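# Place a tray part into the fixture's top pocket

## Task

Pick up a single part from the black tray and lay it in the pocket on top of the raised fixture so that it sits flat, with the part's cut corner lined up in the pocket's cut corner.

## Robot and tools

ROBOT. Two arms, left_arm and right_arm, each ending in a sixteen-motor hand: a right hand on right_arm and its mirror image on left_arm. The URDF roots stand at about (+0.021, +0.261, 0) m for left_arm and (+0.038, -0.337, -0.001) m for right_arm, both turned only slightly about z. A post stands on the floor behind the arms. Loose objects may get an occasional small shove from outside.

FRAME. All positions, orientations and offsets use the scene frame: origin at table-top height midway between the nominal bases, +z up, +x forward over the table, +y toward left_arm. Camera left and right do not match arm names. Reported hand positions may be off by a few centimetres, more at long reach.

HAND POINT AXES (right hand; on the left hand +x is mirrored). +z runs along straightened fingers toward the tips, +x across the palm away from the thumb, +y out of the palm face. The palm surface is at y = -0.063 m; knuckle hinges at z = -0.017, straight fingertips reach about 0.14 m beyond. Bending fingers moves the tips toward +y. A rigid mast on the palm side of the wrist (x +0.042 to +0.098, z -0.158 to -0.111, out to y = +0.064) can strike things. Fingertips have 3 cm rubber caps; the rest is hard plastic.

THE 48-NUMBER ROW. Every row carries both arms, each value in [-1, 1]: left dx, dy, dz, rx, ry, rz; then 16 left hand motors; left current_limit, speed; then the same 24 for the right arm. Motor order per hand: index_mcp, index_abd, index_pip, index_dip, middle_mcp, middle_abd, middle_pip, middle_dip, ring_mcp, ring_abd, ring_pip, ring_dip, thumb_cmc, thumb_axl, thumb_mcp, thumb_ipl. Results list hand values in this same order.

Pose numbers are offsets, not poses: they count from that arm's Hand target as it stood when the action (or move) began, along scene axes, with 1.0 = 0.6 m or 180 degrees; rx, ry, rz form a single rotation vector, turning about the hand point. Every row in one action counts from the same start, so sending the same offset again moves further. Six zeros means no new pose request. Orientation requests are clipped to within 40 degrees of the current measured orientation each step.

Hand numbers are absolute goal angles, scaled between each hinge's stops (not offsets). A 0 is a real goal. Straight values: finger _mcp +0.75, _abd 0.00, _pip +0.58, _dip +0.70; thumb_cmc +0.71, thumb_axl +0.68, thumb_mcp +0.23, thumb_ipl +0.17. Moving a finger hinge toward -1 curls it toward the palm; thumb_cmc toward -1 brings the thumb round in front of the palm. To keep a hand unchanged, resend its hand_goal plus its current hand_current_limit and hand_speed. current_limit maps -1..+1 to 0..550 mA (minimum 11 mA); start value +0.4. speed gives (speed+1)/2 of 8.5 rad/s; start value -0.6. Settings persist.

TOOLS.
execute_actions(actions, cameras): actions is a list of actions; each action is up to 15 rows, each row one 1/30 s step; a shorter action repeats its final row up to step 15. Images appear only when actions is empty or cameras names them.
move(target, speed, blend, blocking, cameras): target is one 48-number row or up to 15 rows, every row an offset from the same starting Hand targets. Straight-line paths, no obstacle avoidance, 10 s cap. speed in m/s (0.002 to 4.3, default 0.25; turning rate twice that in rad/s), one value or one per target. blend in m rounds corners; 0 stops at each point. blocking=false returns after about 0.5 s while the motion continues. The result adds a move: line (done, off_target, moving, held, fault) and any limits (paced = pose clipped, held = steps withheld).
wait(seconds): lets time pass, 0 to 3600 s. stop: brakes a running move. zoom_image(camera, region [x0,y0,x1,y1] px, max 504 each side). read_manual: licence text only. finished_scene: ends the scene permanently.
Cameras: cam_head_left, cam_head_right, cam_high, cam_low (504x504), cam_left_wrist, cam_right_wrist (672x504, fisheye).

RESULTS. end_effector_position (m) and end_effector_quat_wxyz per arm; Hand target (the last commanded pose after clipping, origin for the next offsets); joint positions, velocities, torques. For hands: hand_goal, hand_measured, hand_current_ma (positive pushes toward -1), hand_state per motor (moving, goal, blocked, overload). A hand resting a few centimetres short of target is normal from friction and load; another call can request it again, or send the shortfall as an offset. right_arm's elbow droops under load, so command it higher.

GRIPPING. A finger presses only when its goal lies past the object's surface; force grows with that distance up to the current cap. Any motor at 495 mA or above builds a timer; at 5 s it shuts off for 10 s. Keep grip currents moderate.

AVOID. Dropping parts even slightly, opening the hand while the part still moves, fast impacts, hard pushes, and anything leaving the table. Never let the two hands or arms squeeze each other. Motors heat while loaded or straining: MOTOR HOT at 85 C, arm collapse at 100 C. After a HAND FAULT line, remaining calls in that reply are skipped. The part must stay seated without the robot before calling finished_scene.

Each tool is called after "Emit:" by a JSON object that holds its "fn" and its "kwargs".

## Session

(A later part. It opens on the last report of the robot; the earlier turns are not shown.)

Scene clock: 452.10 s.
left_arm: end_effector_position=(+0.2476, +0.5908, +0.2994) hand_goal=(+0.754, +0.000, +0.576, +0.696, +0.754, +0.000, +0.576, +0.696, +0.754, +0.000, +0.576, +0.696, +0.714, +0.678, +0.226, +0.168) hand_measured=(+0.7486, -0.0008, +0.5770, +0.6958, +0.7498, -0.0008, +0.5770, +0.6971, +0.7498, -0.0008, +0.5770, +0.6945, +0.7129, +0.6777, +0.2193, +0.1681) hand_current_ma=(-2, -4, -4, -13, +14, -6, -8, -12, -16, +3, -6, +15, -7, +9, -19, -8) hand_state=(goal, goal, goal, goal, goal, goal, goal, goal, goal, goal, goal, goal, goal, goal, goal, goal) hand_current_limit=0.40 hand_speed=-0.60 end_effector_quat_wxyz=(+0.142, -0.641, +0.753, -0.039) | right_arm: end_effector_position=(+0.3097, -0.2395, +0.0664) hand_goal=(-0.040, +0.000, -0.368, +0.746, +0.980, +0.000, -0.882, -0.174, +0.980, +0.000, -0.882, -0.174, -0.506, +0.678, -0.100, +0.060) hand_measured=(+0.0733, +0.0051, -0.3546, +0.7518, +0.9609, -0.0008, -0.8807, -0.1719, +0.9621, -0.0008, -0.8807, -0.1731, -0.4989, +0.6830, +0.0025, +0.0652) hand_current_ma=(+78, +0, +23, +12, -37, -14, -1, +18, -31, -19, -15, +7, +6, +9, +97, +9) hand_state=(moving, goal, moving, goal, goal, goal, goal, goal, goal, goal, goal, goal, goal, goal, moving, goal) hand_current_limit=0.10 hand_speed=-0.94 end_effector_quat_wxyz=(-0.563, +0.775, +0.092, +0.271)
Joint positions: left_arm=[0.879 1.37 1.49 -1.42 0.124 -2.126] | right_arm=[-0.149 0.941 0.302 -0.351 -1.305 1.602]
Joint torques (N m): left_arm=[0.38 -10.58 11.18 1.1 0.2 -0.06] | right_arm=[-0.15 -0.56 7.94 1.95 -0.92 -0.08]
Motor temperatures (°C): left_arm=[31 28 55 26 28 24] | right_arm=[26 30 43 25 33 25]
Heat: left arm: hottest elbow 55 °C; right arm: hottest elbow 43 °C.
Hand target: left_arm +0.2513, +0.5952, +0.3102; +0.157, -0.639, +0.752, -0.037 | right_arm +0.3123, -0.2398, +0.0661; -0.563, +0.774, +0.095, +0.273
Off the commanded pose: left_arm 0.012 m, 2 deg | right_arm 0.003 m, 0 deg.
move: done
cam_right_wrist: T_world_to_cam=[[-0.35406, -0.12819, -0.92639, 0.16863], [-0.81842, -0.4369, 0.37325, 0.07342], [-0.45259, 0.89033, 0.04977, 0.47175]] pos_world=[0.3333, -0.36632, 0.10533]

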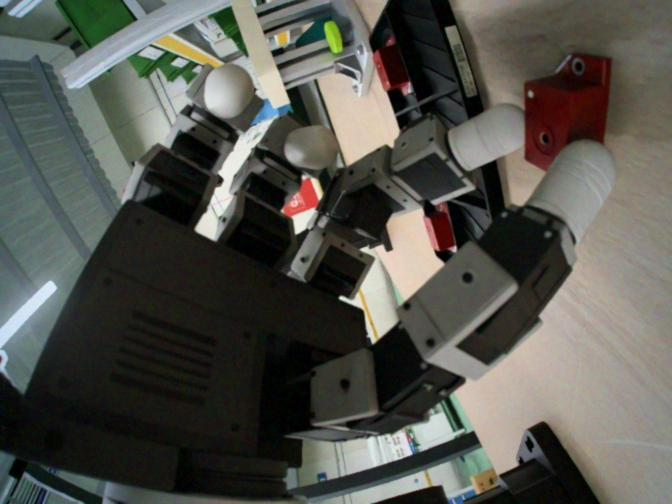

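Emit:
{"fn": "execute_actions", "kwargs": {"actions": [[[0,0,0,0,0,0,0.754,0,0.576,0.696,0.754,0,0.576,0.696,0.754,0,0.576,0.696,0.714,0.678,0.226,0.168,0.4,-0.6,0,0,0,0,0,0,-0.10,0,-0.368,0.745,0.98,0,-0.883,-0.174,0.98,0,-0.883,-0.174,-0.506,0.678,-0.16,0.0595,0.3,-0.9]]], "cameras": ["cam_right_wrist","cam_low"]}}

Scene clock: 460.37 s.
left_arm: end_effector_position=(+0.2476, +0.5908, +0.2994) hand_goal=(+0.754, +0.000, +0.576, +0.696, +0.754, +0.000, +0.576, +0.696, +0.754, +0.000, +0.576, +0.696, +0.714, +0.678, +0.226, +0.168) hand_measured=(+0.7486, +0.0007, +0.5757, +0.6958, +0.7486, +0.0007, +0.5770, +0.6958, +0.7486, +0.0007, +0.5770, +0.6983, +0.7142, +0.6777, +0.2183, +0.1681) hand_current_ma=(-3, -7, -9, -2, +24, -6, +0, -8, -6, -9, -4, +3, -2, -9, -2, +17) hand_state=(goal, goal, goal, goal, goal, goal, goal, goal, goal, goal, goal, goal, goal, goal, goal, goal) hand_current_limit=0.40 hand_speed=-0.60 end_effector_quat_wxyz=(+0.142, -0.641, +0.753, -0.039) | right_arm: end_effector_position=(+0.3095, -0.2390, +0.0667) hand_goal=(-0.100, +0.000, -0.368, +0.746, +0.980, +0.000, -0.882, -0.174, +0.980, +0.000, -0.882, -0.174, -0.506, +0.678, -0.160, +0.060) hand_measured=(+0.0540, -0.0081, -0.3315, +0.7620, +0.9609, +0.0007, -0.8820, -0.1719, +0.9633, -0.0008, -0.8794, -0.1731, -0.4989, +0.6820, -0.0113, +0.0890) hand_current_ma=(+374, +0, +76, +9, -18, -3, -9, +1, -36, -15, -18, -7, -1, +15, +354, +48) hand_state=(blocked, goal, blocked, goal, goal, goal, goal, goal, goal, goal, goal, goal, goal, goal, blocked, blocked) hand_current_limit=0.30 hand_speed=-0.90 end_effector_quat_wxyz=(-0.564, +0.774, +0.093, +0.271)
Joint positions: left_arm=[0.879 1.37 1.49 -1.42 0.124 -2.126] | right_arm=[-0.149 0.941 0.302 -0.351 -1.308 1.602]
Joint torques (N m): left_arm=[0.85 -10.4 11.07 1.02 0.18 -0.05] | right_arm=[-0.21 -0.67 7.94 1.98 -0.77 -0.07]
Motor temperatures (°C): left_arm=[31 28 55 26 28 24] | right_arm=[26 30 43 25 33 25]
Heat: left arm: hottest elbow 55 °C; right arm: hottest elbow 43 °C.
Hand target: left_arm +0.2513, +0.5952, +0.3102; +0.157, -0.639, +0.752, -0.037 | right_arm +0.3123, -0.2398, +0.0661; -0.563, +0.774, +0.095, +0.273
Off the commanded pose: left_arm 0.012 m, 2 deg | right_arm 0.003 m, 0 deg.
Step readings (end_effector_position of left_arm | right_arm):
0: (+0.2476, +0.5908, +0.2994) | (+0.3096, -0.2392, +0.0666)
1: (+0.2476, +0.5908, +0.2994) | (+0.3096, -0.2392, +0.0666)
2: (+0.2476, +0.5908, +0.2994) | (+0.3096, -0.2392, +0.0666)
4: (+0.2476, +0.5908, +0.2994) | (+0.3096, -0.2391, +0.0666)
8: (+0.2476, +0.5908, +0.2994) | (+0.3095, -0.2390, +0.0667)
15: (+0.2476, +0.5908, +0.2994) | (+0.3095, -0.2390, +0.0667)
cam_right_wrist: T_world_to_cam=[[-0.35341, -0.12647, -0.92688, 0.16923], [-0.81786, -0.4392, 0.37177, 0.07264], [-0.4541, 0.88945, 0.05178, 0.47145]] pos_world=[0.3333, -0.36602, 0.10544]
Images, in order (width x height): cam_low 504x504, cam_right_wrist 672x504.

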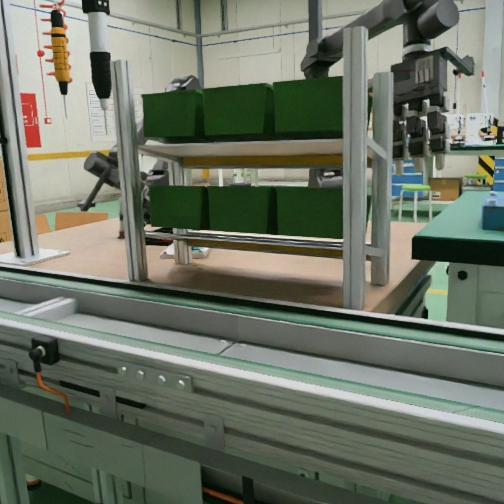

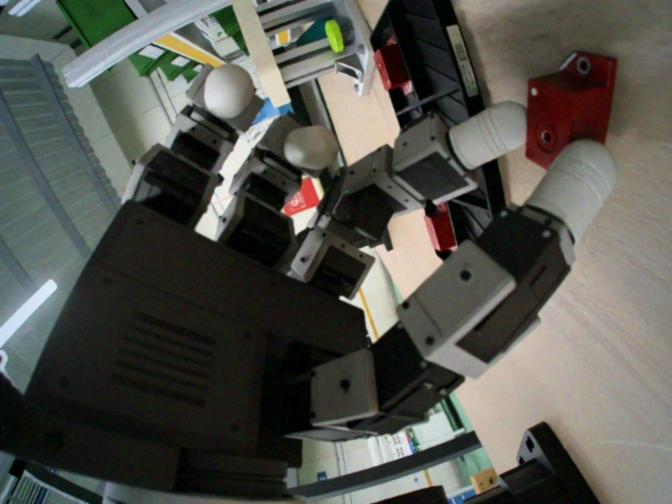

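Emit:
{"fn": "move", "kwargs": {"target": [[0,0,0,0,0,0,0.754,0,0.576,0.696,0.754,0,0.576,0.696,0.754,0,0.576,0.696,0.714,0.678,0.226,0.168,0.4,-0.6,0,0,0.1,0,0,0,-0.10,0,-0.368,0.745,0.98,0,-0.883,-0.174,0.98,0,-0.883,-0.174,-0.506,0.678,-0.16,0.0595,0.3,-0.9],[0,0,0,0,0,0,0.754,0,0.576,0.696,0.754,0,0.576,0.696,0.754,0,0.576,0.696,0.714,0.678,0.226,0.168,0.4,-0.6,0,0,0.3,0,0,0,-0.10,0,-0.368,0.745,0.98,0,-0.883,-0.174,0.98,0,-0.883,-0.174,-0.506,0.678,-0.16,0.0595,0.3,-0.9]], "speed": [0.08,0.15], "blend": [0.02,0], "cameras": ["cam_right_wrist","cam_head_left","cam_high"]}}

Scene clock: 465.03 s.
left_arm: end_effector_position=(+0.2476, +0.5908, +0.2994) hand_goal=(+0.754, +0.000, +0.576, +0.696, +0.754, +0.000, +0.576, +0.696, +0.754, +0.000, +0.576, +0.696, +0.714, +0.678, +0.226, +0.168) hand_measured=(+0.7486, -0.0008, +0.5770, +0.6971, +0.7486, -0.0008, +0.5770, +0.6971, +0.7498, -0.0008, +0.5757, +0.6958, +0.7142, +0.6767, +0.2193, +0.1672) hand_current_ma=(+5, -9, +8, -2, +10, -5, +0, +2, +0, +12, -9, -10, +10, -6, +0, +22) hand_state=(goal, goal, goal, goal, goal, goal, goal, goal, goal, goal, goal, goal, goal, goal, goal, goal) hand_current_limit=0.40 hand_speed=-0.60 end_effector_quat_wxyz=(+0.142, -0.641, +0.753, -0.039) | right_arm: end_effector_position=(+0.3002, -0.2374, +0.2220) hand_goal=(-0.100, +0.000, -0.368, +0.746, +0.980, +0.000, -0.882, -0.174, +0.980, +0.000, -0.882, -0.174, -0.506, +0.678, -0.160, +0.060) hand_measured=(+0.0468, +0.0065, -0.3110, +0.7748, +0.9609, +0.0021, -0.8794, -0.1731, +0.9621, +0.0007, -0.8794, -0.1731, -0.4926, +0.6820, -0.0232, +0.0900) hand_current_ma=(+363, +19, +104, +42, -32, +5, -4, +5, -28, +4, -3, +2, +29, +5, +356, +51) hand_state=(blocked, goal, blocked, blocked, goal, goal, goal, goal, goal, goal, goal, goal, goal, goal, blocked, blocked) hand_current_limit=0.30 hand_speed=-0.90 end_effector_quat_wxyz=(-0.567, +0.779, +0.077, +0.255)
Joint positions: left_arm=[0.879 1.37 1.49 -1.42 0.124 -2.126] | right_arm=[-0.146 0.699 0.651 -0.968 -1.301 1.621]
Joint torques (N m): left_arm=[0.15 -10.58 11.1 1.1 0.22 -0.09] | right_arm=[-0.38 0.38 14.13 1.11 -0.99 -0.22]
Motor temperatures (°C): left_arm=[31 28 56 26 28 24] | right_arm=[26 30 43 25 33 25]
Heat: left arm: hottest elbow 56 °C; right arm: hottest elbow 43 °C.
Hand target: left_arm +0.2513, +0.5952, +0.3102; +0.157, -0.639, +0.752, -0.037 | right_arm +0.3123, -0.2399, +0.2462; -0.563, +0.774, +0.095, +0.274
Off the commanded pose: left_arm 0.012 m, 2 deg | right_arm 0.027 m, 3 deg.
move: off_target (right_arm)
cam_right_wrist: T_world_to_cam=[[-0.39537, -0.12023, -0.91062, 0.32059], [-0.80258, -0.43692, 0.40615, -0.0036], [-0.4467, 0.89143, 0.07625, 0.45049]] pos_world=[0.32509, -0.36461, 0.25904]
Images, in order (width x height): cam_head_left 504x504, cam_high 504x504, cam_right_wrist 672x504.

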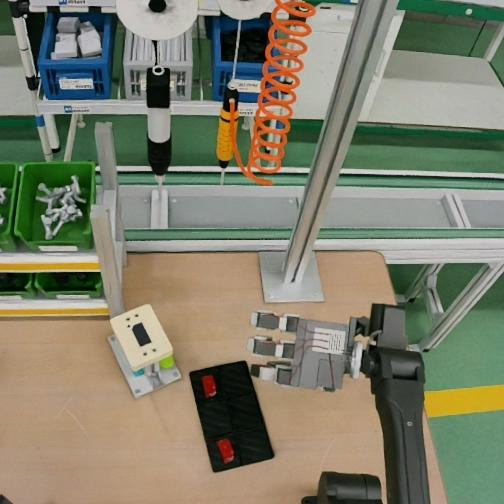

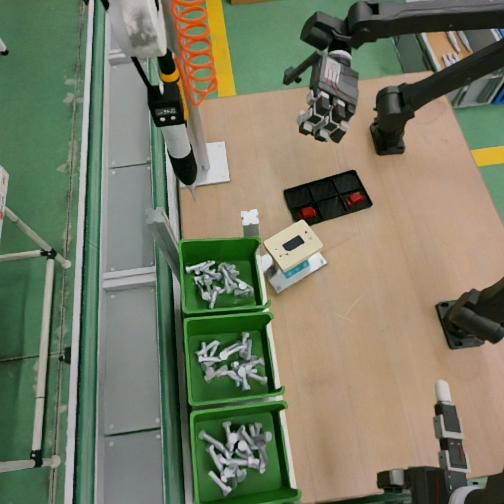

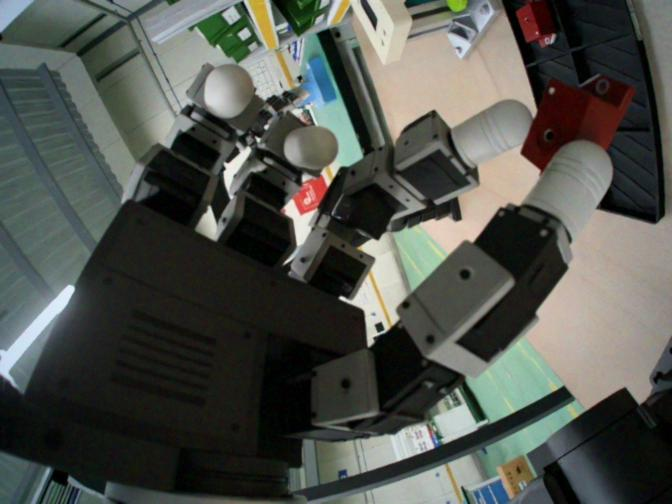

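Emit:
{"fn": "zoom_image", "kwargs": {"camera": "cam_right_wrist", "region": [440, 30, 672, 230]}}

Scaled by 2.172 from the camera's image (finer frame: 960x720).

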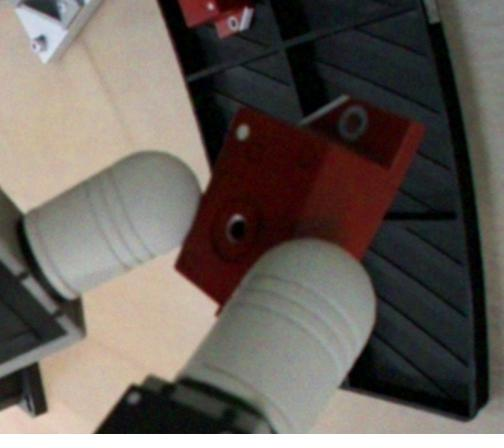

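Emit:
{"fn": "zoom_image", "kwargs": {"camera": "cam_high", "region": [280, 160, 380, 230]}}

Emit:
{"fn": "zoom_image", "kwargs": {"camera": "cam_head_left", "region": [180, 350, 280, 480]}}

Scaled by 5.040 from the camera's image (finer frame: 720x720).

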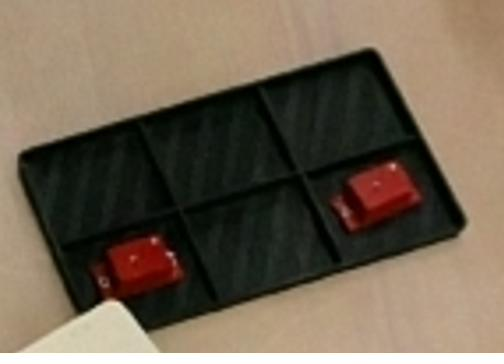

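Scaled by 3.877 from the camera's image (finer frame: 720x720).

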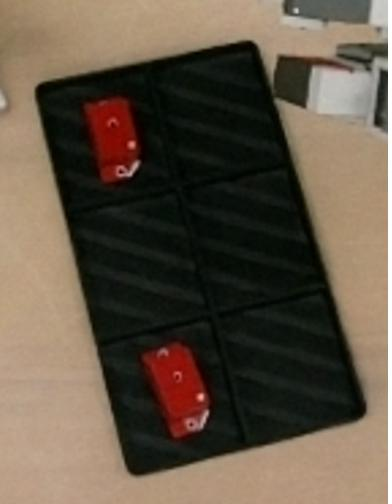

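Emit:
{"fn": "move", "kwargs": {"target": [[0,0,0,0,0,0,0.754,0,0.576,0.696,0.754,0,0.576,0.696,0.754,0,0.576,0.696,0.714,0.678,0.226,0.168,0.4,-0.6,0,0,-0.25,0,0,0,-0.10,0,-0.368,0.745,0.98,0,-0.883,-0.174,0.98,0,-0.883,-0.174,-0.506,0.678,-0.16,0.0595,0.3,-0.9],[0,0,0,0,0,0,0.754,0,0.576,0.696,0.754,0,0.576,0.696,0.754,0,0.576,0.696,0.714,0.678,0.226,0.168,0.4,-0.6,0,0,-0.3,0,0,0,-0.10,0,-0.368,0.745,0.98,0,-0.883,-0.174,0.98,0,-0.883,-0.174,-0.506,0.678,-0.16,0.0595,0.3,-0.9]], "speed": [0.15,0.05], "blend": [0.01,0], "cameras": ["cam_right_wrist"]}}

Emit:
{"fn": "zoom_image", "kwargs": {"camera": "cam_right_wrist", "region": [440, 30, 672, 230]}}

Scene clock: 488.20 s.
left_arm: end_effector_position=(+0.2476, +0.5908, +0.2994) hand_goal=(+0.754, +0.000, +0.576, +0.696, +0.754, +0.000, +0.576, +0.696, +0.754, +0.000, +0.576, +0.696, +0.714, +0.678, +0.226, +0.168) hand_measured=(+0.7486, -0.0008, +0.5770, +0.6945, +0.7486, -0.0008, +0.5770, +0.6958, +0.7486, -0.0008, +0.5770, +0.6971, +0.7129, +0.6777, +0.2193, +0.1681) hand_current_ma=(+1, -2, -22, -13, +6, -1, +1, -3, -3, -5, -6, -2, -2, -18, -6, +4) hand_state=(goal, goal, goal, goal, goal, goal, goal, goal, goal, goal, goal, goal, goal, goal, goal, goal) hand_current_limit=0.40 hand_speed=-0.60 end_effector_quat_wxyz=(+0.142, -0.641, +0.753, -0.039) | right_arm: end_effector_position=(+0.3112, -0.2391, +0.0687) hand_goal=(-0.100, +0.000, -0.368, +0.746, +0.980, +0.000, -0.882, -0.174, +0.980, +0.000, -0.882, -0.174, -0.506, +0.678, -0.160, +0.060) hand_measured=(+0.0432, -0.0110, -0.3110, +0.7735, +0.9609, +0.0007, -0.8807, -0.1719, +0.9633, -0.0008, -0.8807, -0.1744, -0.4926, +0.6830, -0.0232, +0.0938) hand_current_ma=(+347, -12, +108, +26, -39, -15, -12, -1, -39, -7, +9, -18, +19, +18, +359, +73) hand_state=(blocked, goal, blocked, blocked, goal, goal, goal, goal, goal, goal, goal, goal, goal, goal, blocked, blocked) hand_current_limit=0.30 hand_speed=-0.90 end_effector_quat_wxyz=(-0.563, +0.773, +0.099, +0.275)
Joint positions: left_arm=[0.879 1.37 1.49 -1.42 0.124 -2.126] | right_arm=[-0.149 0.94 0.306 -0.356 -1.311 1.588]
Joint torques (N m): left_arm=[0.38 -10.17 11.17 1.09 0.19 -0.09] | right_arm=[-0.26 -0.62 7.75 1.92 -0.72 0]
Motor temperatures (°C): left_arm=[31 28 56 26 28 24] | right_arm=[26 30 50 25 34 25]
Heat: left arm: hottest elbow 56 °C; right arm: hottest elbow 50 °C.
Hand target: left_arm +0.2513, +0.5952, +0.3102; +0.157, -0.639, +0.752, -0.037 | right_arm +0.3123, -0.2398, +0.0662; -0.563, +0.774, +0.095, +0.274
Off the commanded pose: left_arm 0.012 m, 2 deg | right_arm 0.003 m, 0 deg.
move: done
cam_right_wrist: T_world_to_cam=[[-0.3404, -0.12998, -0.93125, 0.16706], [-0.82086, -0.44197, 0.36174, 0.07423], [-0.45861, 0.88756, 0.04375, 0.4736]] pos_world=[0.335, -0.36583, 0.10801]

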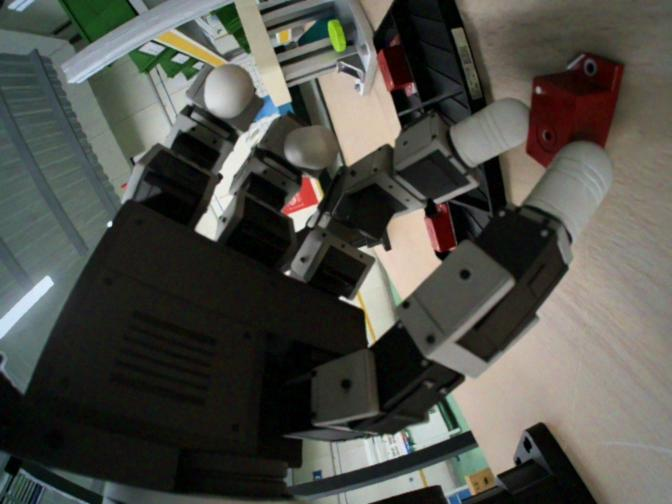

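Scaled by 2.172 from the camera's image (finer frame: 960x720).

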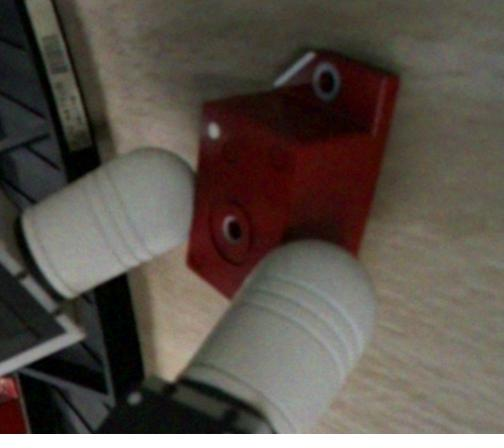

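Emit:
{"fn": "move", "kwargs": {"target": [0,0,0,0,0,0,0.754,0,0.576,0.696,0.754,0,0.576,0.696,0.754,0,0.576,0.696,0.714,0.678,0.226,0.168,0.4,-0.6,0,0,-0.008,0,0,0,-0.10,0,-0.368,0.745,0.98,0,-0.883,-0.174,0.98,0,-0.883,-0.174,-0.506,0.678,-0.16,0.0595,0.3,-0.9], "speed": 0.05, "cameras": ["cam_right_wrist"]}}

Emit:
{"fn": "zoom_image", "kwargs": {"camera": "cam_right_wrist", "region": [440, 30, 672, 230]}}

Scene clock: 492.73 s.
left_arm: end_effector_position=(+0.2476, +0.5908, +0.2994) hand_goal=(+0.754, +0.000, +0.576, +0.696, +0.754, +0.000, +0.576, +0.696, +0.754, +0.000, +0.576, +0.696, +0.714, +0.678, +0.226, +0.168) hand_measured=(+0.7486, +0.0007, +0.5770, +0.6958, +0.7498, -0.0008, +0.5770, +0.6958, +0.7486, +0.0007, +0.5770, +0.6971, +0.7142, +0.6767, +0.2173, +0.1681) hand_current_ma=(-2, +2, -11, -23, +4, -3, -10, -2, +1, -4, +0, -15, -9, +11, -25, +12) hand_state=(goal, goal, goal, goal, goal, goal, goal, goal, goal, goal, goal, goal, goal, goal, goal, goal) hand_current_limit=0.40 hand_speed=-0.60 end_effector_quat_wxyz=(+0.142, -0.641, +0.753, -0.039) | right_arm: end_effector_position=(+0.3135, -0.2392, +0.0678) hand_goal=(-0.100, +0.000, -0.368, +0.746, +0.980, +0.000, -0.882, -0.174, +0.980, +0.000, -0.882, -0.174, -0.506, +0.678, -0.160, +0.060) hand_measured=(+0.0432, -0.0169, -0.3148, +0.7735, +0.9609, +0.0021, -0.8807, -0.1719, +0.9633, +0.0007, -0.8807, -0.1731, -0.4914, +0.6820, -0.0232, +0.0976) hand_current_ma=(+348, -29, +117, +32, -50, +8, -16, +22, -26, +0, +0, +11, +20, +23, +356, +75) hand_state=(blocked, goal, blocked, blocked, goal, goal, goal, goal, goal, goal, goal, goal, goal, goal, blocked, blocked) hand_current_limit=0.30 hand_speed=-0.90 end_effector_quat_wxyz=(-0.563, +0.771, +0.102, +0.279)
Joint positions: left_arm=[0.879 1.37 1.49 -1.42 0.124 -2.126] | right_arm=[-0.149 0.948 0.302 -0.33 -1.313 1.59]
Joint torques (N m): left_arm=[0.5 -10.75 11.15 1.09 0.2 -0.04] | right_arm=[-0.15 -0.09 7.28 1.77 -0.61 0]
Motor temperatures (°C): left_arm=[31 28 56 26 28 24] | right_arm=[26 30 48 25 33 25]
Heat: left arm: hottest elbow 56 °C; right arm: hottest elbow 48 °C.
Hand target: left_arm +0.2513, +0.5952, +0.3102; +0.157, -0.639, +0.752, -0.037 | right_arm +0.3124, -0.2398, +0.0615; -0.563, +0.774, +0.095, +0.274
Off the commanded pose: left_arm 0.012 m, 2 deg | right_arm 0.007 m, 1 deg.
move: done
cam_right_wrist: T_world_to_cam=[[-0.32965, -0.13, -0.93511, 0.16394], [-0.82463, -0.44263, 0.35224, 0.0781], [-0.45969, 0.88723, 0.03871, 0.47543]] pos_world=[0.337, -0.36593, 0.10738]

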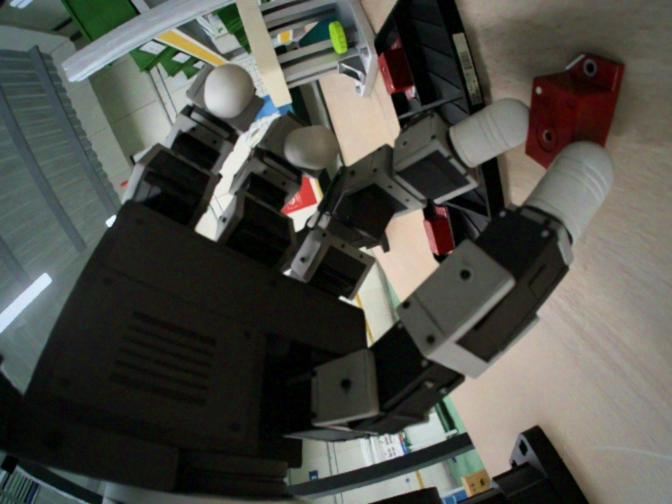

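Scaled by 2.172 from the camera's image (finer frame: 960x720).

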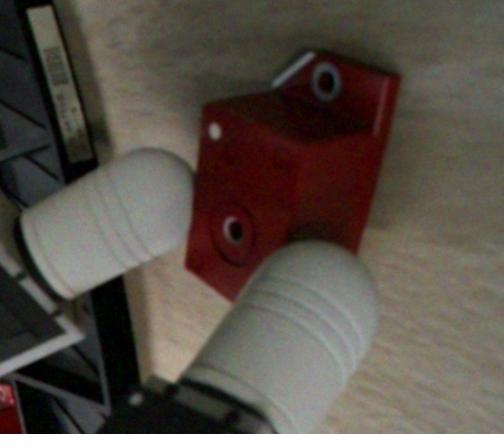

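Emit:
{"fn": "execute_actions", "kwargs": {"actions": [[[0,0,0,0,0,0,0.754,0,0.576,0.696,0.754,0,0.576,0.696,0.754,0,0.576,0.696,0.714,0.678,0.226,0.168,0.4,-0.6,0,0,0.009,0,0,0,0.03,0,-0.368,0.745,0.98,0,-0.883,-0.174,0.98,0,-0.883,-0.174,-0.506,0.678,-0.04,0.0595,0.2,-0.94]],[[0,0,0,0,0,0,0.754,0,0.576,0.696,0.754,0,0.576,0.696,0.754,0,0.576,0.696,0.714,0.678,0.226,0.168,0.4,-0.6,0,0,0,0,0,0,0.16,0,-0.368,0.745,0.98,0,-0.883,-0.174,0.98,0,-0.883,-0.174,-0.506,0.678,0.075,0.0595,0.2,-0.94],[0,0,0,0,0,0,0.754,0,0.576,0.696,0.754,0,0.576,0.696,0.754,0,0.576,0.696,0.714,0.678,0.226,0.168,0.4,-0.6,0,0,0,0,0,0,0.16,0,-0.368,0.745,0.98,0,-0.883,-0.174,0.98,0,-0.883,-0.174,-0.506,0.678,0.075,0.0595,0.2,-0.94]]], "cameras": ["cam_right_wrist"]}}

Emit:
{"fn": "zoom_image", "kwargs": {"camera": "cam_right_wrist", "region": [440, 30, 672, 230]}}

Scene clock: 496.93 s.
left_arm: end_effector_position=(+0.2476, +0.5908, +0.2994) hand_goal=(+0.754, +0.000, +0.576, +0.696, +0.754, +0.000, +0.576, +0.696, +0.754, +0.000, +0.576, +0.696, +0.714, +0.678, +0.226, +0.168) hand_measured=(+0.7486, +0.0007, +0.5757, +0.6958, +0.7498, -0.0008, +0.5757, +0.6958, +0.7498, -0.0008, +0.5770, +0.6958, +0.7142, +0.6767, +0.2183, +0.1672) hand_current_ma=(+13, -8, +9, -25, +4, -11, +5, +4, -1, -12, +1, +1, +3, -2, -9, +6) hand_state=(goal, goal, goal, goal, goal, goal, goal, goal, goal, goal, goal, goal, goal, goal, goal, goal) hand_current_limit=0.40 hand_speed=-0.60 end_effector_quat_wxyz=(+0.142, -0.641, +0.753, -0.039) | right_arm: end_effector_position=(+0.3132, -0.2398, +0.0668) hand_goal=(+0.160, +0.000, -0.368, +0.746, +0.980, +0.000, -0.882, -0.174, +0.980, +0.000, -0.882, -0.174, -0.506, +0.678, +0.076, +0.060) hand_measured=(+0.1469, +0.0051, -0.3584, +0.7518, +0.9609, +0.0007, -0.8807, -0.1719, +0.9633, +0.0007, -0.8794, -0.1719, -0.4926, +0.6830, +0.0718, +0.0643) hand_current_ma=(+7, +14, +19, +0, -17, +4, -7, +12, -24, -17, -8, +13, +6, +20, -6, +4) hand_state=(goal, goal, goal, goal, goal, goal, goal, goal, goal, goal, goal, goal, goal, goal, goal, goal) hand_current_limit=0.20 hand_speed=-0.94 end_effector_quat_wxyz=(-0.562, +0.773, +0.100, +0.278)
Joint positions: left_arm=[0.879 1.37 1.49 -1.42 0.124 -2.126] | right_arm=[-0.149 0.948 0.302 -0.332 -1.308 1.592]
Joint torques (N m): left_arm=[0.73 -10.34 11.17 1.03 0.17 -0.04] | right_arm=[-0.15 -1.79 7.97 1.06 -0.78 0.03]
Motor temperatures (°C): left_arm=[31 28 56 26 27 24] | right_arm=[26 30 47 25 33 25]
Heat: left arm: hottest elbow 56 °C; right arm: hottest elbow 47 °C.
Hand target: left_arm +0.2513, +0.5952, +0.3102; +0.157, -0.639, +0.752, -0.037 | right_arm +0.3122, -0.2398, +0.0667; -0.563, +0.774, +0.095, +0.273
Off the commanded pose: left_arm 0.012 m, 2 deg | right_arm 0.001 m, 1 deg.
Step readings (end_effector_position of left_arm | right_arm):
0: (+0.2476, +0.5908, +0.2994) | (+0.3134, -0.2392, +0.0677)
1: (+0.2476, +0.5908, +0.2994) | (+0.3134, -0.2392, +0.0677)
2: (+0.2476, +0.5908, +0.2994) | (+0.3134, -0.2392, +0.0677)
4: (+0.2476, +0.5908, +0.2994) | (+0.3133, -0.2392, +0.0677)
8: (+0.2476, +0.5908, +0.2994) | (+0.3133, -0.2392, +0.0677)
15: (+0.2476, +0.5908, +0.2994) | (+0.3133, -0.2392, +0.0677)
16: (+0.2476, +0.5908, +0.2994) | (+0.3133, -0.2392, +0.0677)
17: (+0.2476, +0.5908, +0.2994) | (+0.3133, -0.2392, +0.0677)
19: (+0.2476, +0.5908, +0.2994) | (+0.3133, -0.2393, +0.0676)
23: (+0.2476, +0.5908, +0.2994) | (+0.3134, -0.2395, +0.0673)
30: (+0.2476, +0.5908, +0.2994) | (+0.3134, -0.2398, +0.0670)
cam_right_wrist: T_world_to_cam=[[-0.33418, -0.13203, -0.93322, 0.1636], [-0.82436, -0.43903, 0.35732, 0.07833], [-0.45689, 0.88872, 0.03788, 0.47531]] pos_world=[0.33641, -0.36643, 0.10668]

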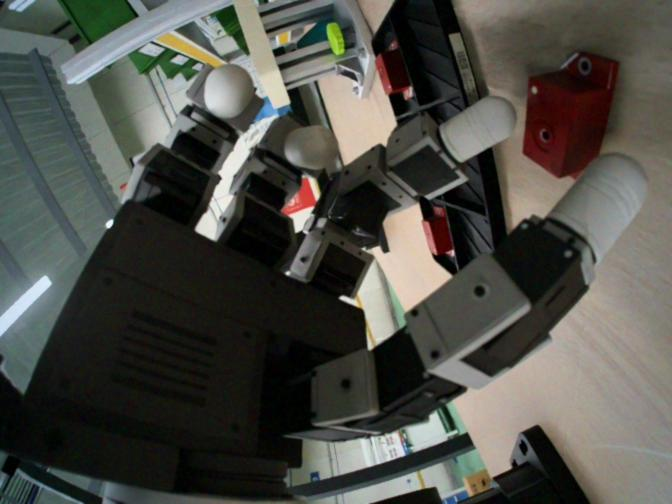

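Scaled by 2.172 from the camera's image (finer frame: 960x720).

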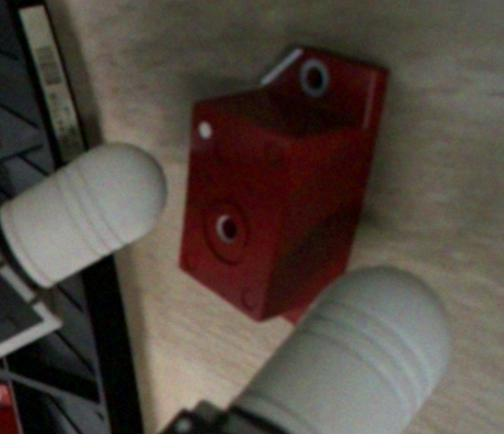

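Emit:
{"fn": "move", "kwargs": {"target": [[0,0,0,0,0,0,0.754,0,0.576,0.696,0.754,0,0.576,0.696,0.754,0,0.576,0.696,0.714,0.678,0.226,0.168,0.4,-0.6,0,0,0.06,0,0,0,0.16,0,-0.368,0.745,0.98,0,-0.883,-0.174,0.98,0,-0.883,-0.174,-0.506,0.678,0.075,0.0595,0.2,-0.94],[0,0,0,0,0,0,0.754,0,0.576,0.696,0.754,0,0.576,0.696,0.754,0,0.576,0.696,0.714,0.678,0.226,0.168,0.4,-0.6,0.0172,-0.0022,0.06,0,0,0,0.16,0,-0.368,0.745,0.98,0,-0.883,-0.174,0.98,0,-0.883,-0.174,-0.506,0.678,0.075,0.0595,0.2,-0.94],[0,0,0,0,0,0,0.754,0,0.576,0.696,0.754,0,0.576,0.696,0.754,0,0.576,0.696,0.714,0.678,0.226,0.168,0.4,-0.6,0.0172,-0.0022,0,0,0,0,0.16,0,-0.368,0.745,0.98,0,-0.883,-0.174,0.98,0,-0.883,-0.174,-0.506,0.678,0.075,0.0595,0.2,-0.94]], "speed": [0.08,0.08,0.08], "cameras": ["cam_right_wrist"]}}

Emit:
{"fn": "zoom_image", "kwargs": {"camera": "cam_right_wrist", "region": [440, 30, 672, 230]}}

Scene clock: 508.57 s.
left_arm: end_effector_position=(+0.2476, +0.5908, +0.2994) hand_goal=(+0.754, +0.000, +0.576, +0.696, +0.754, +0.000, +0.576, +0.696, +0.754, +0.000, +0.576, +0.696, +0.714, +0.678, +0.226, +0.168) hand_measured=(+0.7486, +0.0007, +0.5782, +0.6958, +0.7486, +0.0007, +0.5757, +0.6971, +0.7486, +0.0007, +0.5757, +0.6958, +0.7142, +0.6777, +0.2173, +0.1681) hand_current_ma=(+5, +10, -8, -1, -7, -8, +4, -4, +5, -2, -2, +8, +10, +8, +2, +12) hand_state=(goal, goal, goal, goal, goal, goal, goal, goal, goal, goal, goal, goal, goal, goal, goal, goal) hand_current_limit=0.40 hand_speed=-0.60 end_effector_quat_wxyz=(+0.142, -0.641, +0.753, -0.039) | right_arm: end_effector_position=(+0.3215, -0.2417, +0.0680) hand_goal=(+0.160, +0.000, -0.368, +0.746, +0.980, +0.000, -0.882, -0.174, +0.980, +0.000, -0.882, -0.174, -0.506, +0.678, +0.076, +0.060) hand_measured=(+0.1469, +0.0065, -0.3584, +0.7518, +0.9609, +0.0007, -0.8807, -0.1719, +0.9621, -0.0008, -0.8794, -0.1744, -0.4926, +0.6820, +0.0738, +0.0633) hand_current_ma=(-1, -5, +11, +1, -40, +2, +0, +13, -16, +8, -11, +6, +25, +11, +10, +1) hand_state=(goal, goal, goal, goal, goal, goal, goal, goal, goal, goal, goal, goal, goal, goal, goal, goal) hand_current_limit=0.20 hand_speed=-0.94 end_effector_quat_wxyz=(-0.562, +0.774, +0.096, +0.275)
Joint positions: left_arm=[0.879 1.37 1.49 -1.42 0.124 -2.126] | right_arm=[-0.149 0.983 0.325 -0.323 -1.305 1.598]
Joint torques (N m): left_arm=[0.67 -10.58 11.26 1.1 0.21 -0.06] | right_arm=[-0.03 -1.32 7.75 2.06 -0.83 0.02]
Motor temperatures (°C): left_arm=[31 28 56 26 27 24] | right_arm=[26 30 46 25 33 25]
Heat: left arm: hottest elbow 56 °C; right arm: hottest elbow 46 °C.
Hand target: left_arm +0.2513, +0.5952, +0.3102; +0.157, -0.639, +0.752, -0.037 | right_arm +0.3225, -0.2411, +0.0667; -0.563, +0.774, +0.095, +0.274
Off the commanded pose: left_arm 0.012 m, 2 deg | right_arm 0.002 m, 0 deg.
move: done
cam_right_wrist: T_world_to_cam=[[-0.34309, -0.13099, -0.93013, 0.17018], [-0.82242, -0.4365, 0.36483, 0.08339], [-0.45379, 0.89012, 0.04203, 0.47984]] pos_world=[0.34471, -0.36842, 0.1077]

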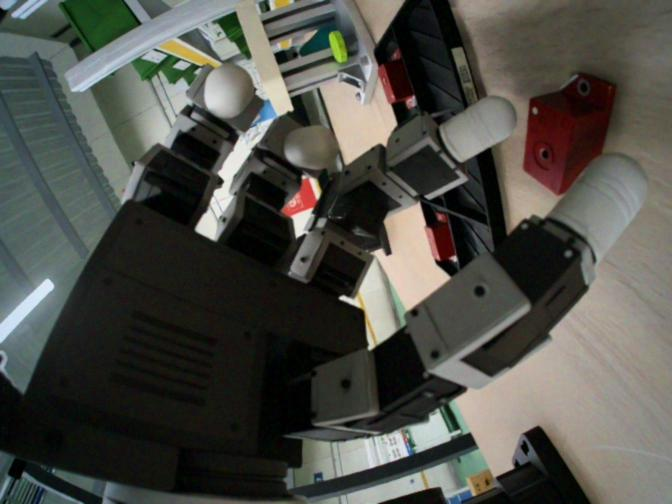

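Scaled by 2.172 from the camera's image (finer frame: 960x720).

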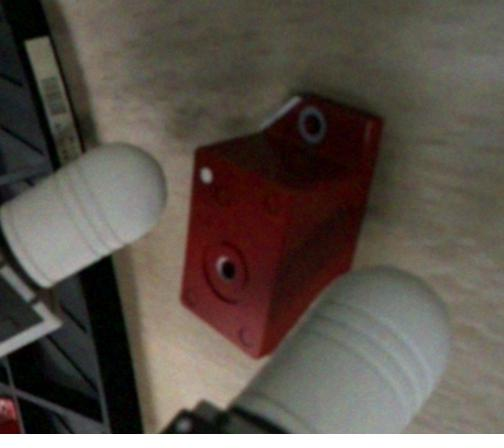

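Emit:
{"fn": "move", "kwargs": {"target": [[0,0,0,0,0,0,0.754,0,0.576,0.696,0.754,0,0.576,0.696,0.754,0,0.576,0.696,0.714,0.678,0.226,0.168,0.4,-0.6,0,0,0.035,0,0,0,0.16,0,-0.368,0.745,0.98,0,-0.883,-0.174,0.98,0,-0.883,-0.174,-0.506,0.678,0.075,0.0595,0.2,-0.94],[0,0,0,0,0,0,0.754,0,0.576,0.696,0.754,0,0.576,0.696,0.754,0,0.576,0.696,0.714,0.678,0.226,0.168,0.4,-0.6,0,0.001,-0.0085,0,0,0,0.16,0,-0.368,0.745,0.98,0,-0.883,-0.174,0.98,0,-0.883,-0.174,-0.506,0.678,0.075,0.0595,0.2,-0.94]], "speed": [0.08,0.08], "cameras": []}}

Scene clock: 513.27 s.
left_arm: end_effector_position=(+0.2476, +0.5908, +0.2994) hand_goal=(+0.754, +0.000, +0.576, +0.696, +0.754, +0.000, +0.576, +0.696, +0.754, +0.000, +0.576, +0.696, +0.714, +0.678, +0.226, +0.168) hand_measured=(+0.7498, -0.0008, +0.5770, +0.6958, +0.7498, -0.0023, +0.5770, +0.6958, +0.7498, -0.0008, +0.5757, +0.6971, +0.7154, +0.6777, +0.2193, +0.1672) hand_current_ma=(+15, +1, -7, -9, -8, -11, +12, -4, +4, -3, +11, +8, +7, +9, -13, +6) hand_state=(goal, goal, goal, goal, goal, goal, goal, goal, goal, goal, goal, goal, goal, goal, goal, goal) hand_current_limit=0.40 hand_speed=-0.60 end_effector_quat_wxyz=(+0.142, -0.641, +0.753, -0.039) | right_arm: end_effector_position=(+0.3216, -0.2416, +0.0632) hand_goal=(+0.160, +0.000, -0.368, +0.746, +0.980, +0.000, -0.882, -0.174, +0.980, +0.000, -0.882, -0.174, -0.506, +0.678, +0.076, +0.060) hand_measured=(+0.1481, +0.0065, -0.3584, +0.7518, +0.9609, +0.0007, -0.8794, -0.1719, +0.9633, +0.0007, -0.8807, -0.1744, -0.4926, +0.6820, +0.0728, +0.0643) hand_current_ma=(+2, -18, +31, +21, -14, -5, -13, +8, -36, -5, -8, +12, +10, +24, +3, +3) hand_state=(goal, goal, goal, goal, goal, goal, goal, goal, goal, goal, goal, goal, goal, goal, goal, goal) hand_current_limit=0.20 hand_speed=-0.94 end_effector_quat_wxyz=(-0.562, +0.774, +0.095, +0.275)
Joint positions: left_arm=[0.879 1.37 1.49 -1.42 0.124 -2.126] | right_arm=[-0.149 0.998 0.315 -0.288 -1.305 1.609]
Joint torques (N m): left_arm=[0.67 -10.4 11.22 1.07 0.2 -0.04] | right_arm=[0.26 -1.32 7.58 2.07 -0.77 0.01]
Motor temperatures (°C): left_arm=[31 28 56 26 27 24] | right_arm=[26 30 45 25 33 25]
Heat: left arm: hottest elbow 56 °C; right arm: hottest elbow 45 °C.
Hand target: left_arm +0.2513, +0.5952, +0.3102; +0.157, -0.639, +0.752, -0.037 | right_arm +0.3225, -0.2405, +0.0616; -0.563, +0.774, +0.095, +0.274
Off the commanded pose: left_arm 0.012 m, 2 deg | right_arm 0.002 m, 0 deg.
move: done

Emit:
{"fn": "execute_actions", "kwargs": {"actions": [[[0,0,0,0,0,0,0.754,0,0.576,0.696,0.754,0,0.576,0.696,0.754,0,0.576,0.696,0.714,0.678,0.226,0.168,0.4,-0.6,0,0,0,0,0,0,-0.04,0,-0.368,0.745,0.98,0,-0.883,-0.174,0.98,0,-0.883,-0.174,-0.506,0.678,-0.10,0.0595,0.1,-0.94]],[[0,0,0,0,0,0,0.754,0,0.576,0.696,0.754,0,0.576,0.696,0.754,0,0.576,0.696,0.714,0.678,0.226,0.168,0.4,-0.6,0,0,0,0,0,0,-0.04,0,-0.368,0.745,0.98,0,-0.883,-0.174,0.98,0,-0.883,-0.174,-0.506,0.678,-0.10,0.0595,0.1,-0.94]],[[0,0,0,0,0,0,0.754,0,0.576,0.696,0.754,0,0.576,0.696,0.754,0,0.576,0.696,0.714,0.678,0.226,0.168,0.4,-0.6,0,0,0,0,0,0,-0.12,0,-0.368,0.745,0.98,0,-0.883,-0.174,0.98,0,-0.883,-0.174,-0.506,0.678,-0.18,0.0595,0.4,-0.9]],[[0,0,0,0,0,0,0.754,0,0.576,0.696,0.754,0,0.576,0.696,0.754,0,0.576,0.696,0.714,0.678,0.226,0.168,0.4,-0.6,0,0,0,0,0,0,-0.12,0,-0.368,0.745,0.98,0,-0.883,-0.174,0.98,0,-0.883,-0.174,-0.506,0.678,-0.18,0.0595,0.4,-0.9]]], "cameras": ["cam_right_wrist"]}}

Emit:
{"fn": "zoom_image", "kwargs": {"camera": "cam_right_wrist", "region": [440, 30, 672, 230]}}

Scene clock: 519.33 s.
left_arm: end_effector_position=(+0.2476, +0.5908, +0.2994) hand_goal=(+0.754, +0.000, +0.576, +0.696, +0.754, +0.000, +0.576, +0.696, +0.754, +0.000, +0.576, +0.696, +0.714, +0.678, +0.226, +0.168) hand_measured=(+0.7474, -0.0008, +0.5770, +0.6958, +0.7486, +0.0007, +0.5770, +0.6958, +0.7498, -0.0008, +0.5770, +0.6971, +0.7142, +0.6767, +0.2183, +0.1681) hand_current_ma=(+2, -24, +9, -22, +23, -4, +0, +9, -8, -2, -2, +11, -11, +3, -17, +10) hand_state=(goal, goal, goal, goal, goal, goal, goal, goal, goal, goal, goal, goal, goal, goal, goal, goal) hand_current_limit=0.40 hand_speed=-0.60 end_effector_quat_wxyz=(+0.142, -0.641, +0.753, -0.039) | right_arm: end_effector_position=(+0.3216, -0.2414, +0.0634) hand_goal=(-0.120, +0.000, -0.368, +0.746, +0.980, +0.000, -0.882, -0.174, +0.980, +0.000, -0.882, -0.174, -0.506, +0.678, -0.180, +0.060) hand_measured=(+0.0528, -0.0081, -0.3328, +0.7633, +0.9609, +0.0021, -0.8807, -0.1719, +0.9633, +0.0007, -0.8794, -0.1731, -0.4939, +0.6830, -0.0084, +0.0900) hand_current_ma=(+382, -7, +68, +17, -15, -18, -16, +16, -13, +1, -1, -4, +8, +25, +387, +57) hand_state=(blocked, goal, blocked, goal, goal, goal, goal, goal, goal, goal, goal, goal, goal, goal, blocked, blocked) hand_current_limit=0.40 hand_speed=-0.90 end_effector_quat_wxyz=(-0.563, +0.774, +0.095, +0.275)
Joint positions: left_arm=[0.879 1.37 1.49 -1.42 0.124 -2.126] | right_arm=[-0.149 0.998 0.315 -0.288 -1.307 1.609]
Joint torques (N m): left_arm=[0.67 -10.64 11.25 1.16 0.19 -0.02] | right_arm=[0.15 -1.32 7.57 1.99 -0.72 0]
Motor temperatures (°C): left_arm=[31 28 56 26 27 24] | right_arm=[26 30 45 25 33 25]
Heat: left arm: hottest elbow 56 °C; right arm: hottest elbow 45 °C.
Hand target: left_arm +0.2513, +0.5952, +0.3102; +0.157, -0.639, +0.752, -0.037 | right_arm +0.3226, -0.2405, +0.0616; -0.563, +0.774, +0.095, +0.274
Off the commanded pose: left_arm 0.012 m, 2 deg | right_arm 0.002 m, 0 deg.
Step readings (end_effector_position of left_arm | right_arm):
0: (+0.2476, +0.5908, +0.2994) | (+0.3217, -0.2416, +0.0632)
1: (+0.2476, +0.5908, +0.2994) | (+0.3217, -0.2416, +0.0632)
2: (+0.2476, +0.5908, +0.2994) | (+0.3217, -0.2416, +0.0632)
4: (+0.2476, +0.5908, +0.2994) | (+0.3217, -0.2416, +0.0632)
8: (+0.2476, +0.5908, +0.2994) | (+0.3217, -0.2416, +0.0632)
15: (+0.2476, +0.5908, +0.2994) | (+0.3217, -0.2416, +0.0632)
16: (+0.2476, +0.5908, +0.2994) | (+0.3217, -0.2417, +0.0632)
17: (+0.2476, +0.5908, +0.2994) | (+0.3217, -0.2417, +0.0632)
19: (+0.2476, +0.5908, +0.2994) | (+0.3217, -0.2417, +0.0632)
23: (+0.2476, +0.5908, +0.2994) | (+0.3217, -0.2417, +0.0632)
30: (+0.2476, +0.5908, +0.2994) | (+0.3217, -0.2416, +0.0632)
31: (+0.2476, +0.5908, +0.2994) | (+0.3216, -0.2415, +0.0633)
32: (+0.2476, +0.5908, +0.2994) | (+0.3216, -0.2415, +0.0633)
34: (+0.2476, +0.5908, +0.2994) | (+0.3216, -0.2415, +0.0633)
38: (+0.2476, +0.5908, +0.2994) | (+0.3216, -0.2414, +0.0634)
45: (+0.2476, +0.5908, +0.2994) | (+0.3216, -0.2414, +0.0634)
46: (+0.2476, +0.5908, +0.2994) | (+0.3216, -0.2414, +0.0634)
47: (+0.2476, +0.5908, +0.2994) | (+0.3216, -0.2414, +0.0634)
49: (+0.2476, +0.5908, +0.2994) | (+0.3216, -0.2414, +0.0634)
53: (+0.2476, +0.5908, +0.2994) | (+0.3216, -0.2414, +0.0634)
60: (+0.2476, +0.5908, +0.2994) | (+0.3216, -0.2414, +0.0634)
cam_right_wrist: T_world_to_cam=[[-0.34408, -0.12751, -0.93024, 0.16706], [-0.82278, -0.43638, 0.36415, 0.08545], [-0.45237, 0.89068, 0.04523, 0.4793]] pos_world=[0.34461, -0.36832, 0.10261]

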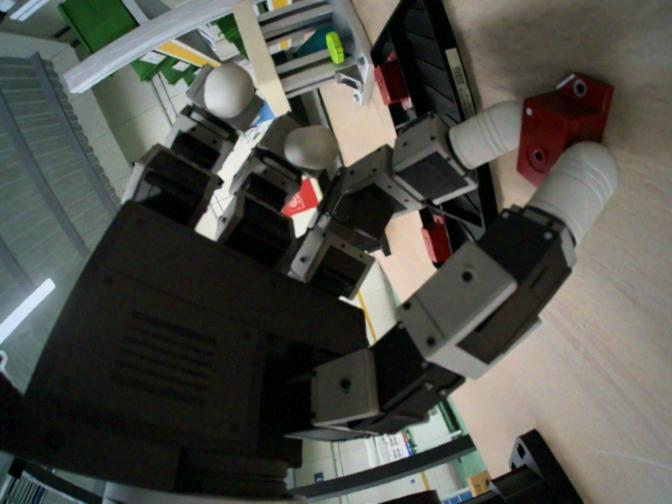

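Scaled by 2.172 from the camera's image (finer frame: 960x720).

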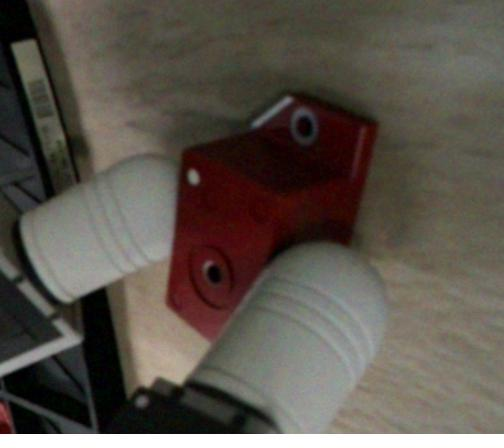

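Good centred grip. Lift.

Emit:
{"fn": "move", "kwargs": {"target": [[0,0,0,0,0,0,0.754,0,0.576,0.696,0.754,0,0.576,0.696,0.754,0,0.576,0.696,0.714,0.678,0.226,0.168,0.4,-0.6,0,0,0.1,0,0,0,-0.12,0,-0.368,0.745,0.98,0,-0.883,-0.174,0.98,0,-0.883,-0.174,-0.506,0.678,-0.18,0.0595,0.4,-0.9],[0,0,0,0,0,0,0.754,0,0.576,0.696,0.754,0,0.576,0.696,0.754,0,0.576,0.696,0.714,0.678,0.226,0.168,0.4,-0.6,0,0,0.3,0,0,0,-0.12,0,-0.368,0.745,0.98,0,-0.883,-0.174,0.98,0,-0.883,-0.174,-0.506,0.678,-0.18,0.0595,0.4,-0.9]], "speed": [0.08,0.15], "blend": [0.02,0], "cameras": ["cam_right_wrist"]}}

Emit:
{"fn": "zoom_image", "kwargs": {"camera": "cam_right_wrist", "region": [440, 30, 672, 230]}}

Scene clock: 523.60 s.
left_arm: end_effector_position=(+0.2476, +0.5908, +0.2994) hand_goal=(+0.754, +0.000, +0.576, +0.696, +0.754, +0.000, +0.576, +0.696, +0.754, +0.000, +0.576, +0.696, +0.714, +0.678, +0.226, +0.168) hand_measured=(+0.7498, +0.0007, +0.5757, +0.6958, +0.7486, +0.0007, +0.5757, +0.6958, +0.7486, +0.0007, +0.5770, +0.6958, +0.7142, +0.6767, +0.2183, +0.1681) hand_current_ma=(-8, -12, -20, -21, +21, -4, +6, -5, -2, +12, -16, +12, +4, +9, -10, +15) hand_state=(goal, goal, goal, goal, goal, goal, goal, goal, goal, goal, goal, goal, goal, goal, goal, goal) hand_current_limit=0.40 hand_speed=-0.60 end_effector_quat_wxyz=(+0.142, -0.641, +0.753, -0.039) | right_arm: end_effector_position=(+0.3102, -0.2385, +0.2173) hand_goal=(-0.120, +0.000, -0.368, +0.746, +0.980, +0.000, -0.882, -0.174, +0.980, +0.000, -0.882, -0.174, -0.506, +0.678, -0.180, +0.060) hand_measured=(+0.0444, +0.0065, -0.3135, +0.7722, +0.9609, +0.0007, -0.8807, -0.1719, +0.9633, -0.0008, -0.8794, -0.1731, -0.4939, +0.6830, -0.0123, +0.0909) hand_current_ma=(+388, -4, +115, +31, -35, -7, -12, +16, -15, -10, -16, -3, -2, +14, +388, +48) hand_state=(blocked, goal, blocked, blocked, goal, goal, goal, goal, goal, goal, goal, goal, goal, goal, blocked, blocked) hand_current_limit=0.40 hand_speed=-0.90 end_effector_quat_wxyz=(-0.567, +0.779, +0.076, +0.255)
Joint positions: left_arm=[0.879 1.37 1.49 -1.42 0.124 -2.126] | right_arm=[-0.143 0.732 0.649 -0.92 -1.298 1.636]
Joint torques (N m): left_arm=[0.62 -10.11 11.19 1.09 0.21 -0.04] | right_arm=[-0.26 -0.32 14.09 1.13 -0.99 -0.13]
Motor temperatures (°C): left_arm=[31 28 56 26 27 24] | right_arm=[26 30 45 25 33 25]
Heat: left arm: hottest elbow 56 °C; right arm: hottest elbow 45 °C.
Hand target: left_arm +0.2513, +0.5952, +0.3102; +0.157, -0.639, +0.752, -0.037 | right_arm +0.3226, -0.2405, +0.2416; -0.563, +0.774, +0.095, +0.274
Off the commanded pose: left_arm 0.012 m, 2 deg | right_arm 0.027 m, 3 deg.
move: off_target (right_arm)
cam_right_wrist: T_world_to_cam=[[-0.39679, -0.11941, -0.91011, 0.3206], [-0.80272, -0.43574, 0.40714, 0.00592], [-0.44519, 0.89212, 0.07704, 0.45584]] pos_world=[0.3349, -0.3658, 0.25425]

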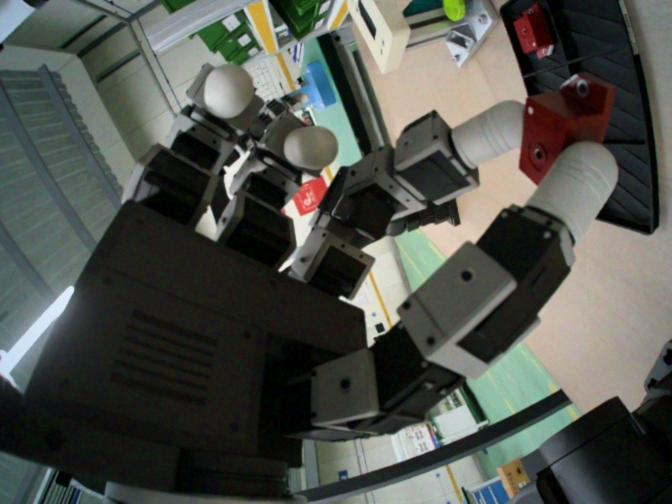

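Scaled by 2.172 from the camera's image (finer frame: 960x720).

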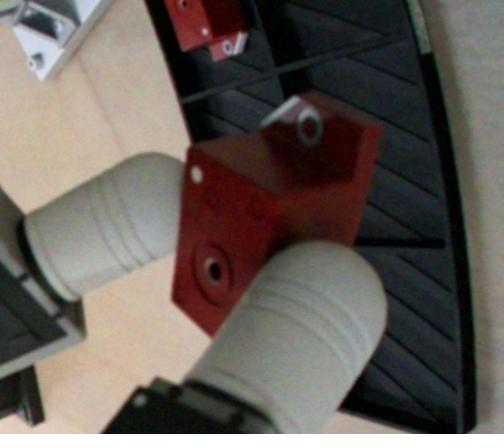

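Emit:
{"fn": "move", "kwargs": {"target": [0,0,0,0,0,0,0.754,0,0.576,0.696,0.754,0,0.576,0.696,0.754,0,0.576,0.696,0.714,0.678,0.226,0.168,0.4,-0.6,0.1197,0.516,0.012,0,0,0.2042,-0.12,0,-0.368,0.745,0.98,0,-0.883,-0.174,0.98,0,-0.883,-0.174,-0.506,0.678,-0.18,0.0595,0.4,-0.9], "speed": 0.16, "cameras": ["cam_head_left","cam_head_right","cam_high","cam_right_wrist","cam_low"]}}

Scene clock: 531.73 s.
left_arm: end_effector_position=(+0.2476, +0.5908, +0.2994) hand_goal=(+0.754, +0.000, +0.576, +0.696, +0.754, +0.000, +0.576, +0.696, +0.754, +0.000, +0.576, +0.696, +0.714, +0.678, +0.226, +0.168) hand_measured=(+0.7486, -0.0008, +0.5770, +0.6971, +0.7474, -0.0008, +0.5770, +0.6958, +0.7486, -0.0008, +0.5770, +0.6958, +0.7142, +0.6767, +0.2193, +0.1681) hand_current_ma=(+15, -15, -24, -5, +11, -15, +1, +14, -5, -10, -13, -1, +4, +6, -4, +4) hand_state=(goal, goal, goal, goal, goal, goal, goal, goal, goal, goal, goal, goal, goal, goal, goal, goal) hand_current_limit=0.40 hand_speed=-0.60 end_effector_quat_wxyz=(+0.142, -0.641, +0.753, -0.039) | right_arm: end_effector_position=(+0.3845, +0.0561, +0.2274) hand_goal=(-0.120, +0.000, -0.368, +0.746, +0.980, +0.000, -0.882, -0.174, +0.980, +0.000, -0.882, -0.174, -0.506, +0.678, -0.180, +0.060) hand_measured=(+0.0444, +0.0051, -0.3110, +0.7735, +0.9609, +0.0007, -0.8807, -0.1731, +0.9633, -0.0008, -0.8807, -0.1731, -0.4939, +0.6830, -0.0133, +0.0909) hand_current_ma=(+386, +6, +111, +22, -24, -11, -11, +1, -24, -14, -4, -5, -1, +17, +400, +52) hand_state=(blocked, goal, blocked, blocked, goal, goal, goal, goal, goal, goal, goal, goal, goal, goal, blocked, blocked) hand_current_limit=0.40 hand_speed=-0.90 end_effector_quat_wxyz=(-0.617, +0.718, +0.316, +0.067)
Joint positions: left_arm=[0.879 1.37 1.49 -1.42 0.124 -2.126] | right_arm=[0.616 1.395 1.086 -0.4 -1.211 1.941]
Joint torques (N m): left_arm=[0.79 -10.11 11.23 1.02 0.2 -0.04] | right_arm=[0.38 -11.05 13.9 1.57 -0.77 -0.12]
Motor temperatures (°C): left_arm=[31 28 56 26 27 24] | right_arm=[26 30 47 25 33 25]
Heat: left arm: hottest elbow 56 °C; right arm: hottest elbow 47 °C.
Hand target: left_arm +0.2513, +0.5952, +0.3102; +0.157, -0.639, +0.752, -0.037 | right_arm +0.3945, +0.0690, +0.2488; -0.620, +0.705, +0.334, +0.082
Off the commanded pose: left_arm 0.012 m, 2 deg | right_arm 0.027 m, 3 deg.
move: off_target (right_arm)
cam_right_wrist: T_world_to_cam=[[-0.24626, -0.3318, -0.91064, 0.3486], [-0.39265, -0.82486, 0.40673, 0.05412], [-0.88611, 0.45772, 0.07285, 0.42015]] pos_world=[0.47939, -0.03201, 0.26483]
Images, in order (width x height): cam_head_left 504x504, cam_head_right 504x504, cam_high 504x504, cam_low 504x504, cam_right_wrist 672x504.

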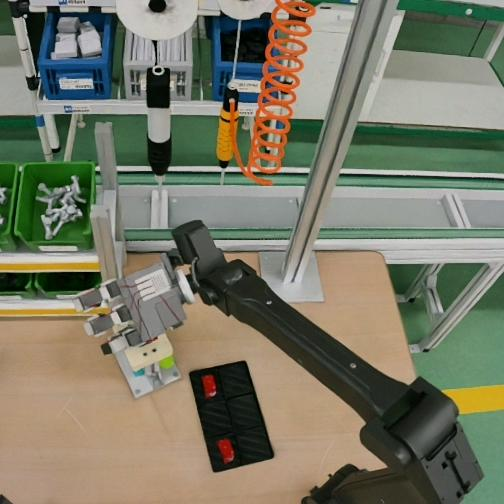

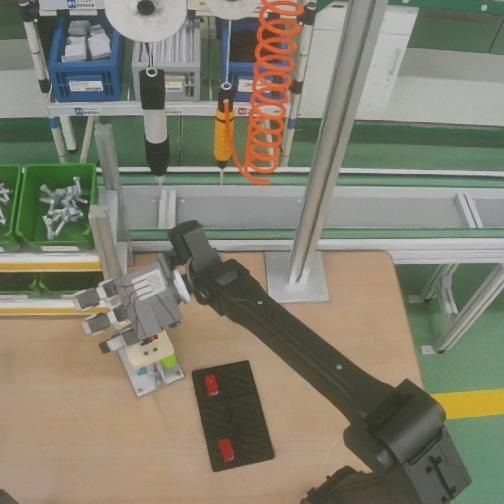

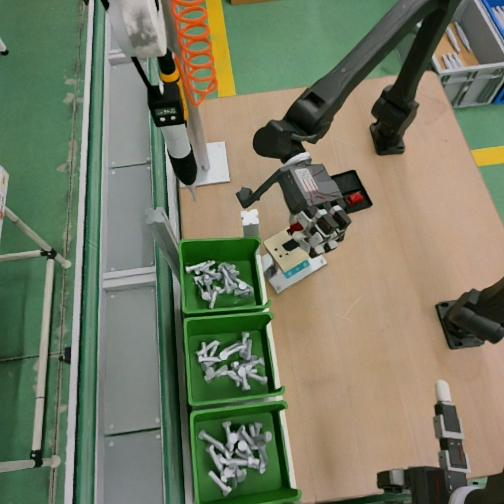

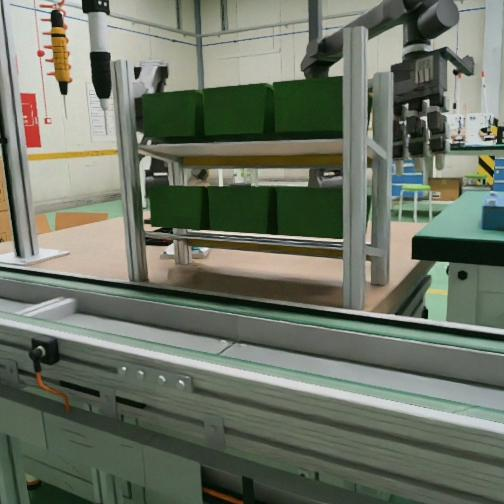

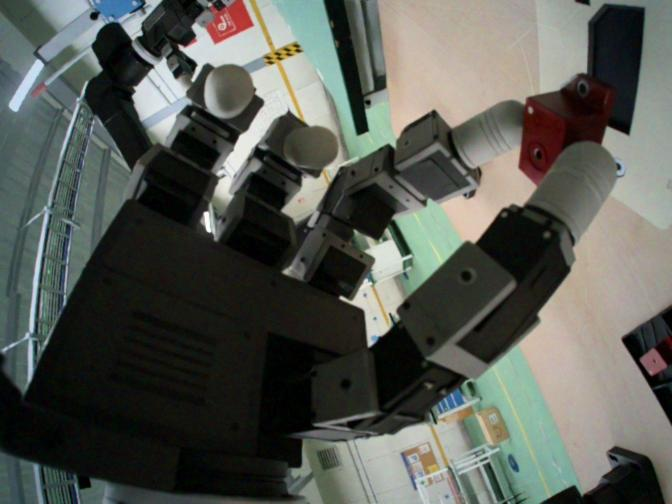

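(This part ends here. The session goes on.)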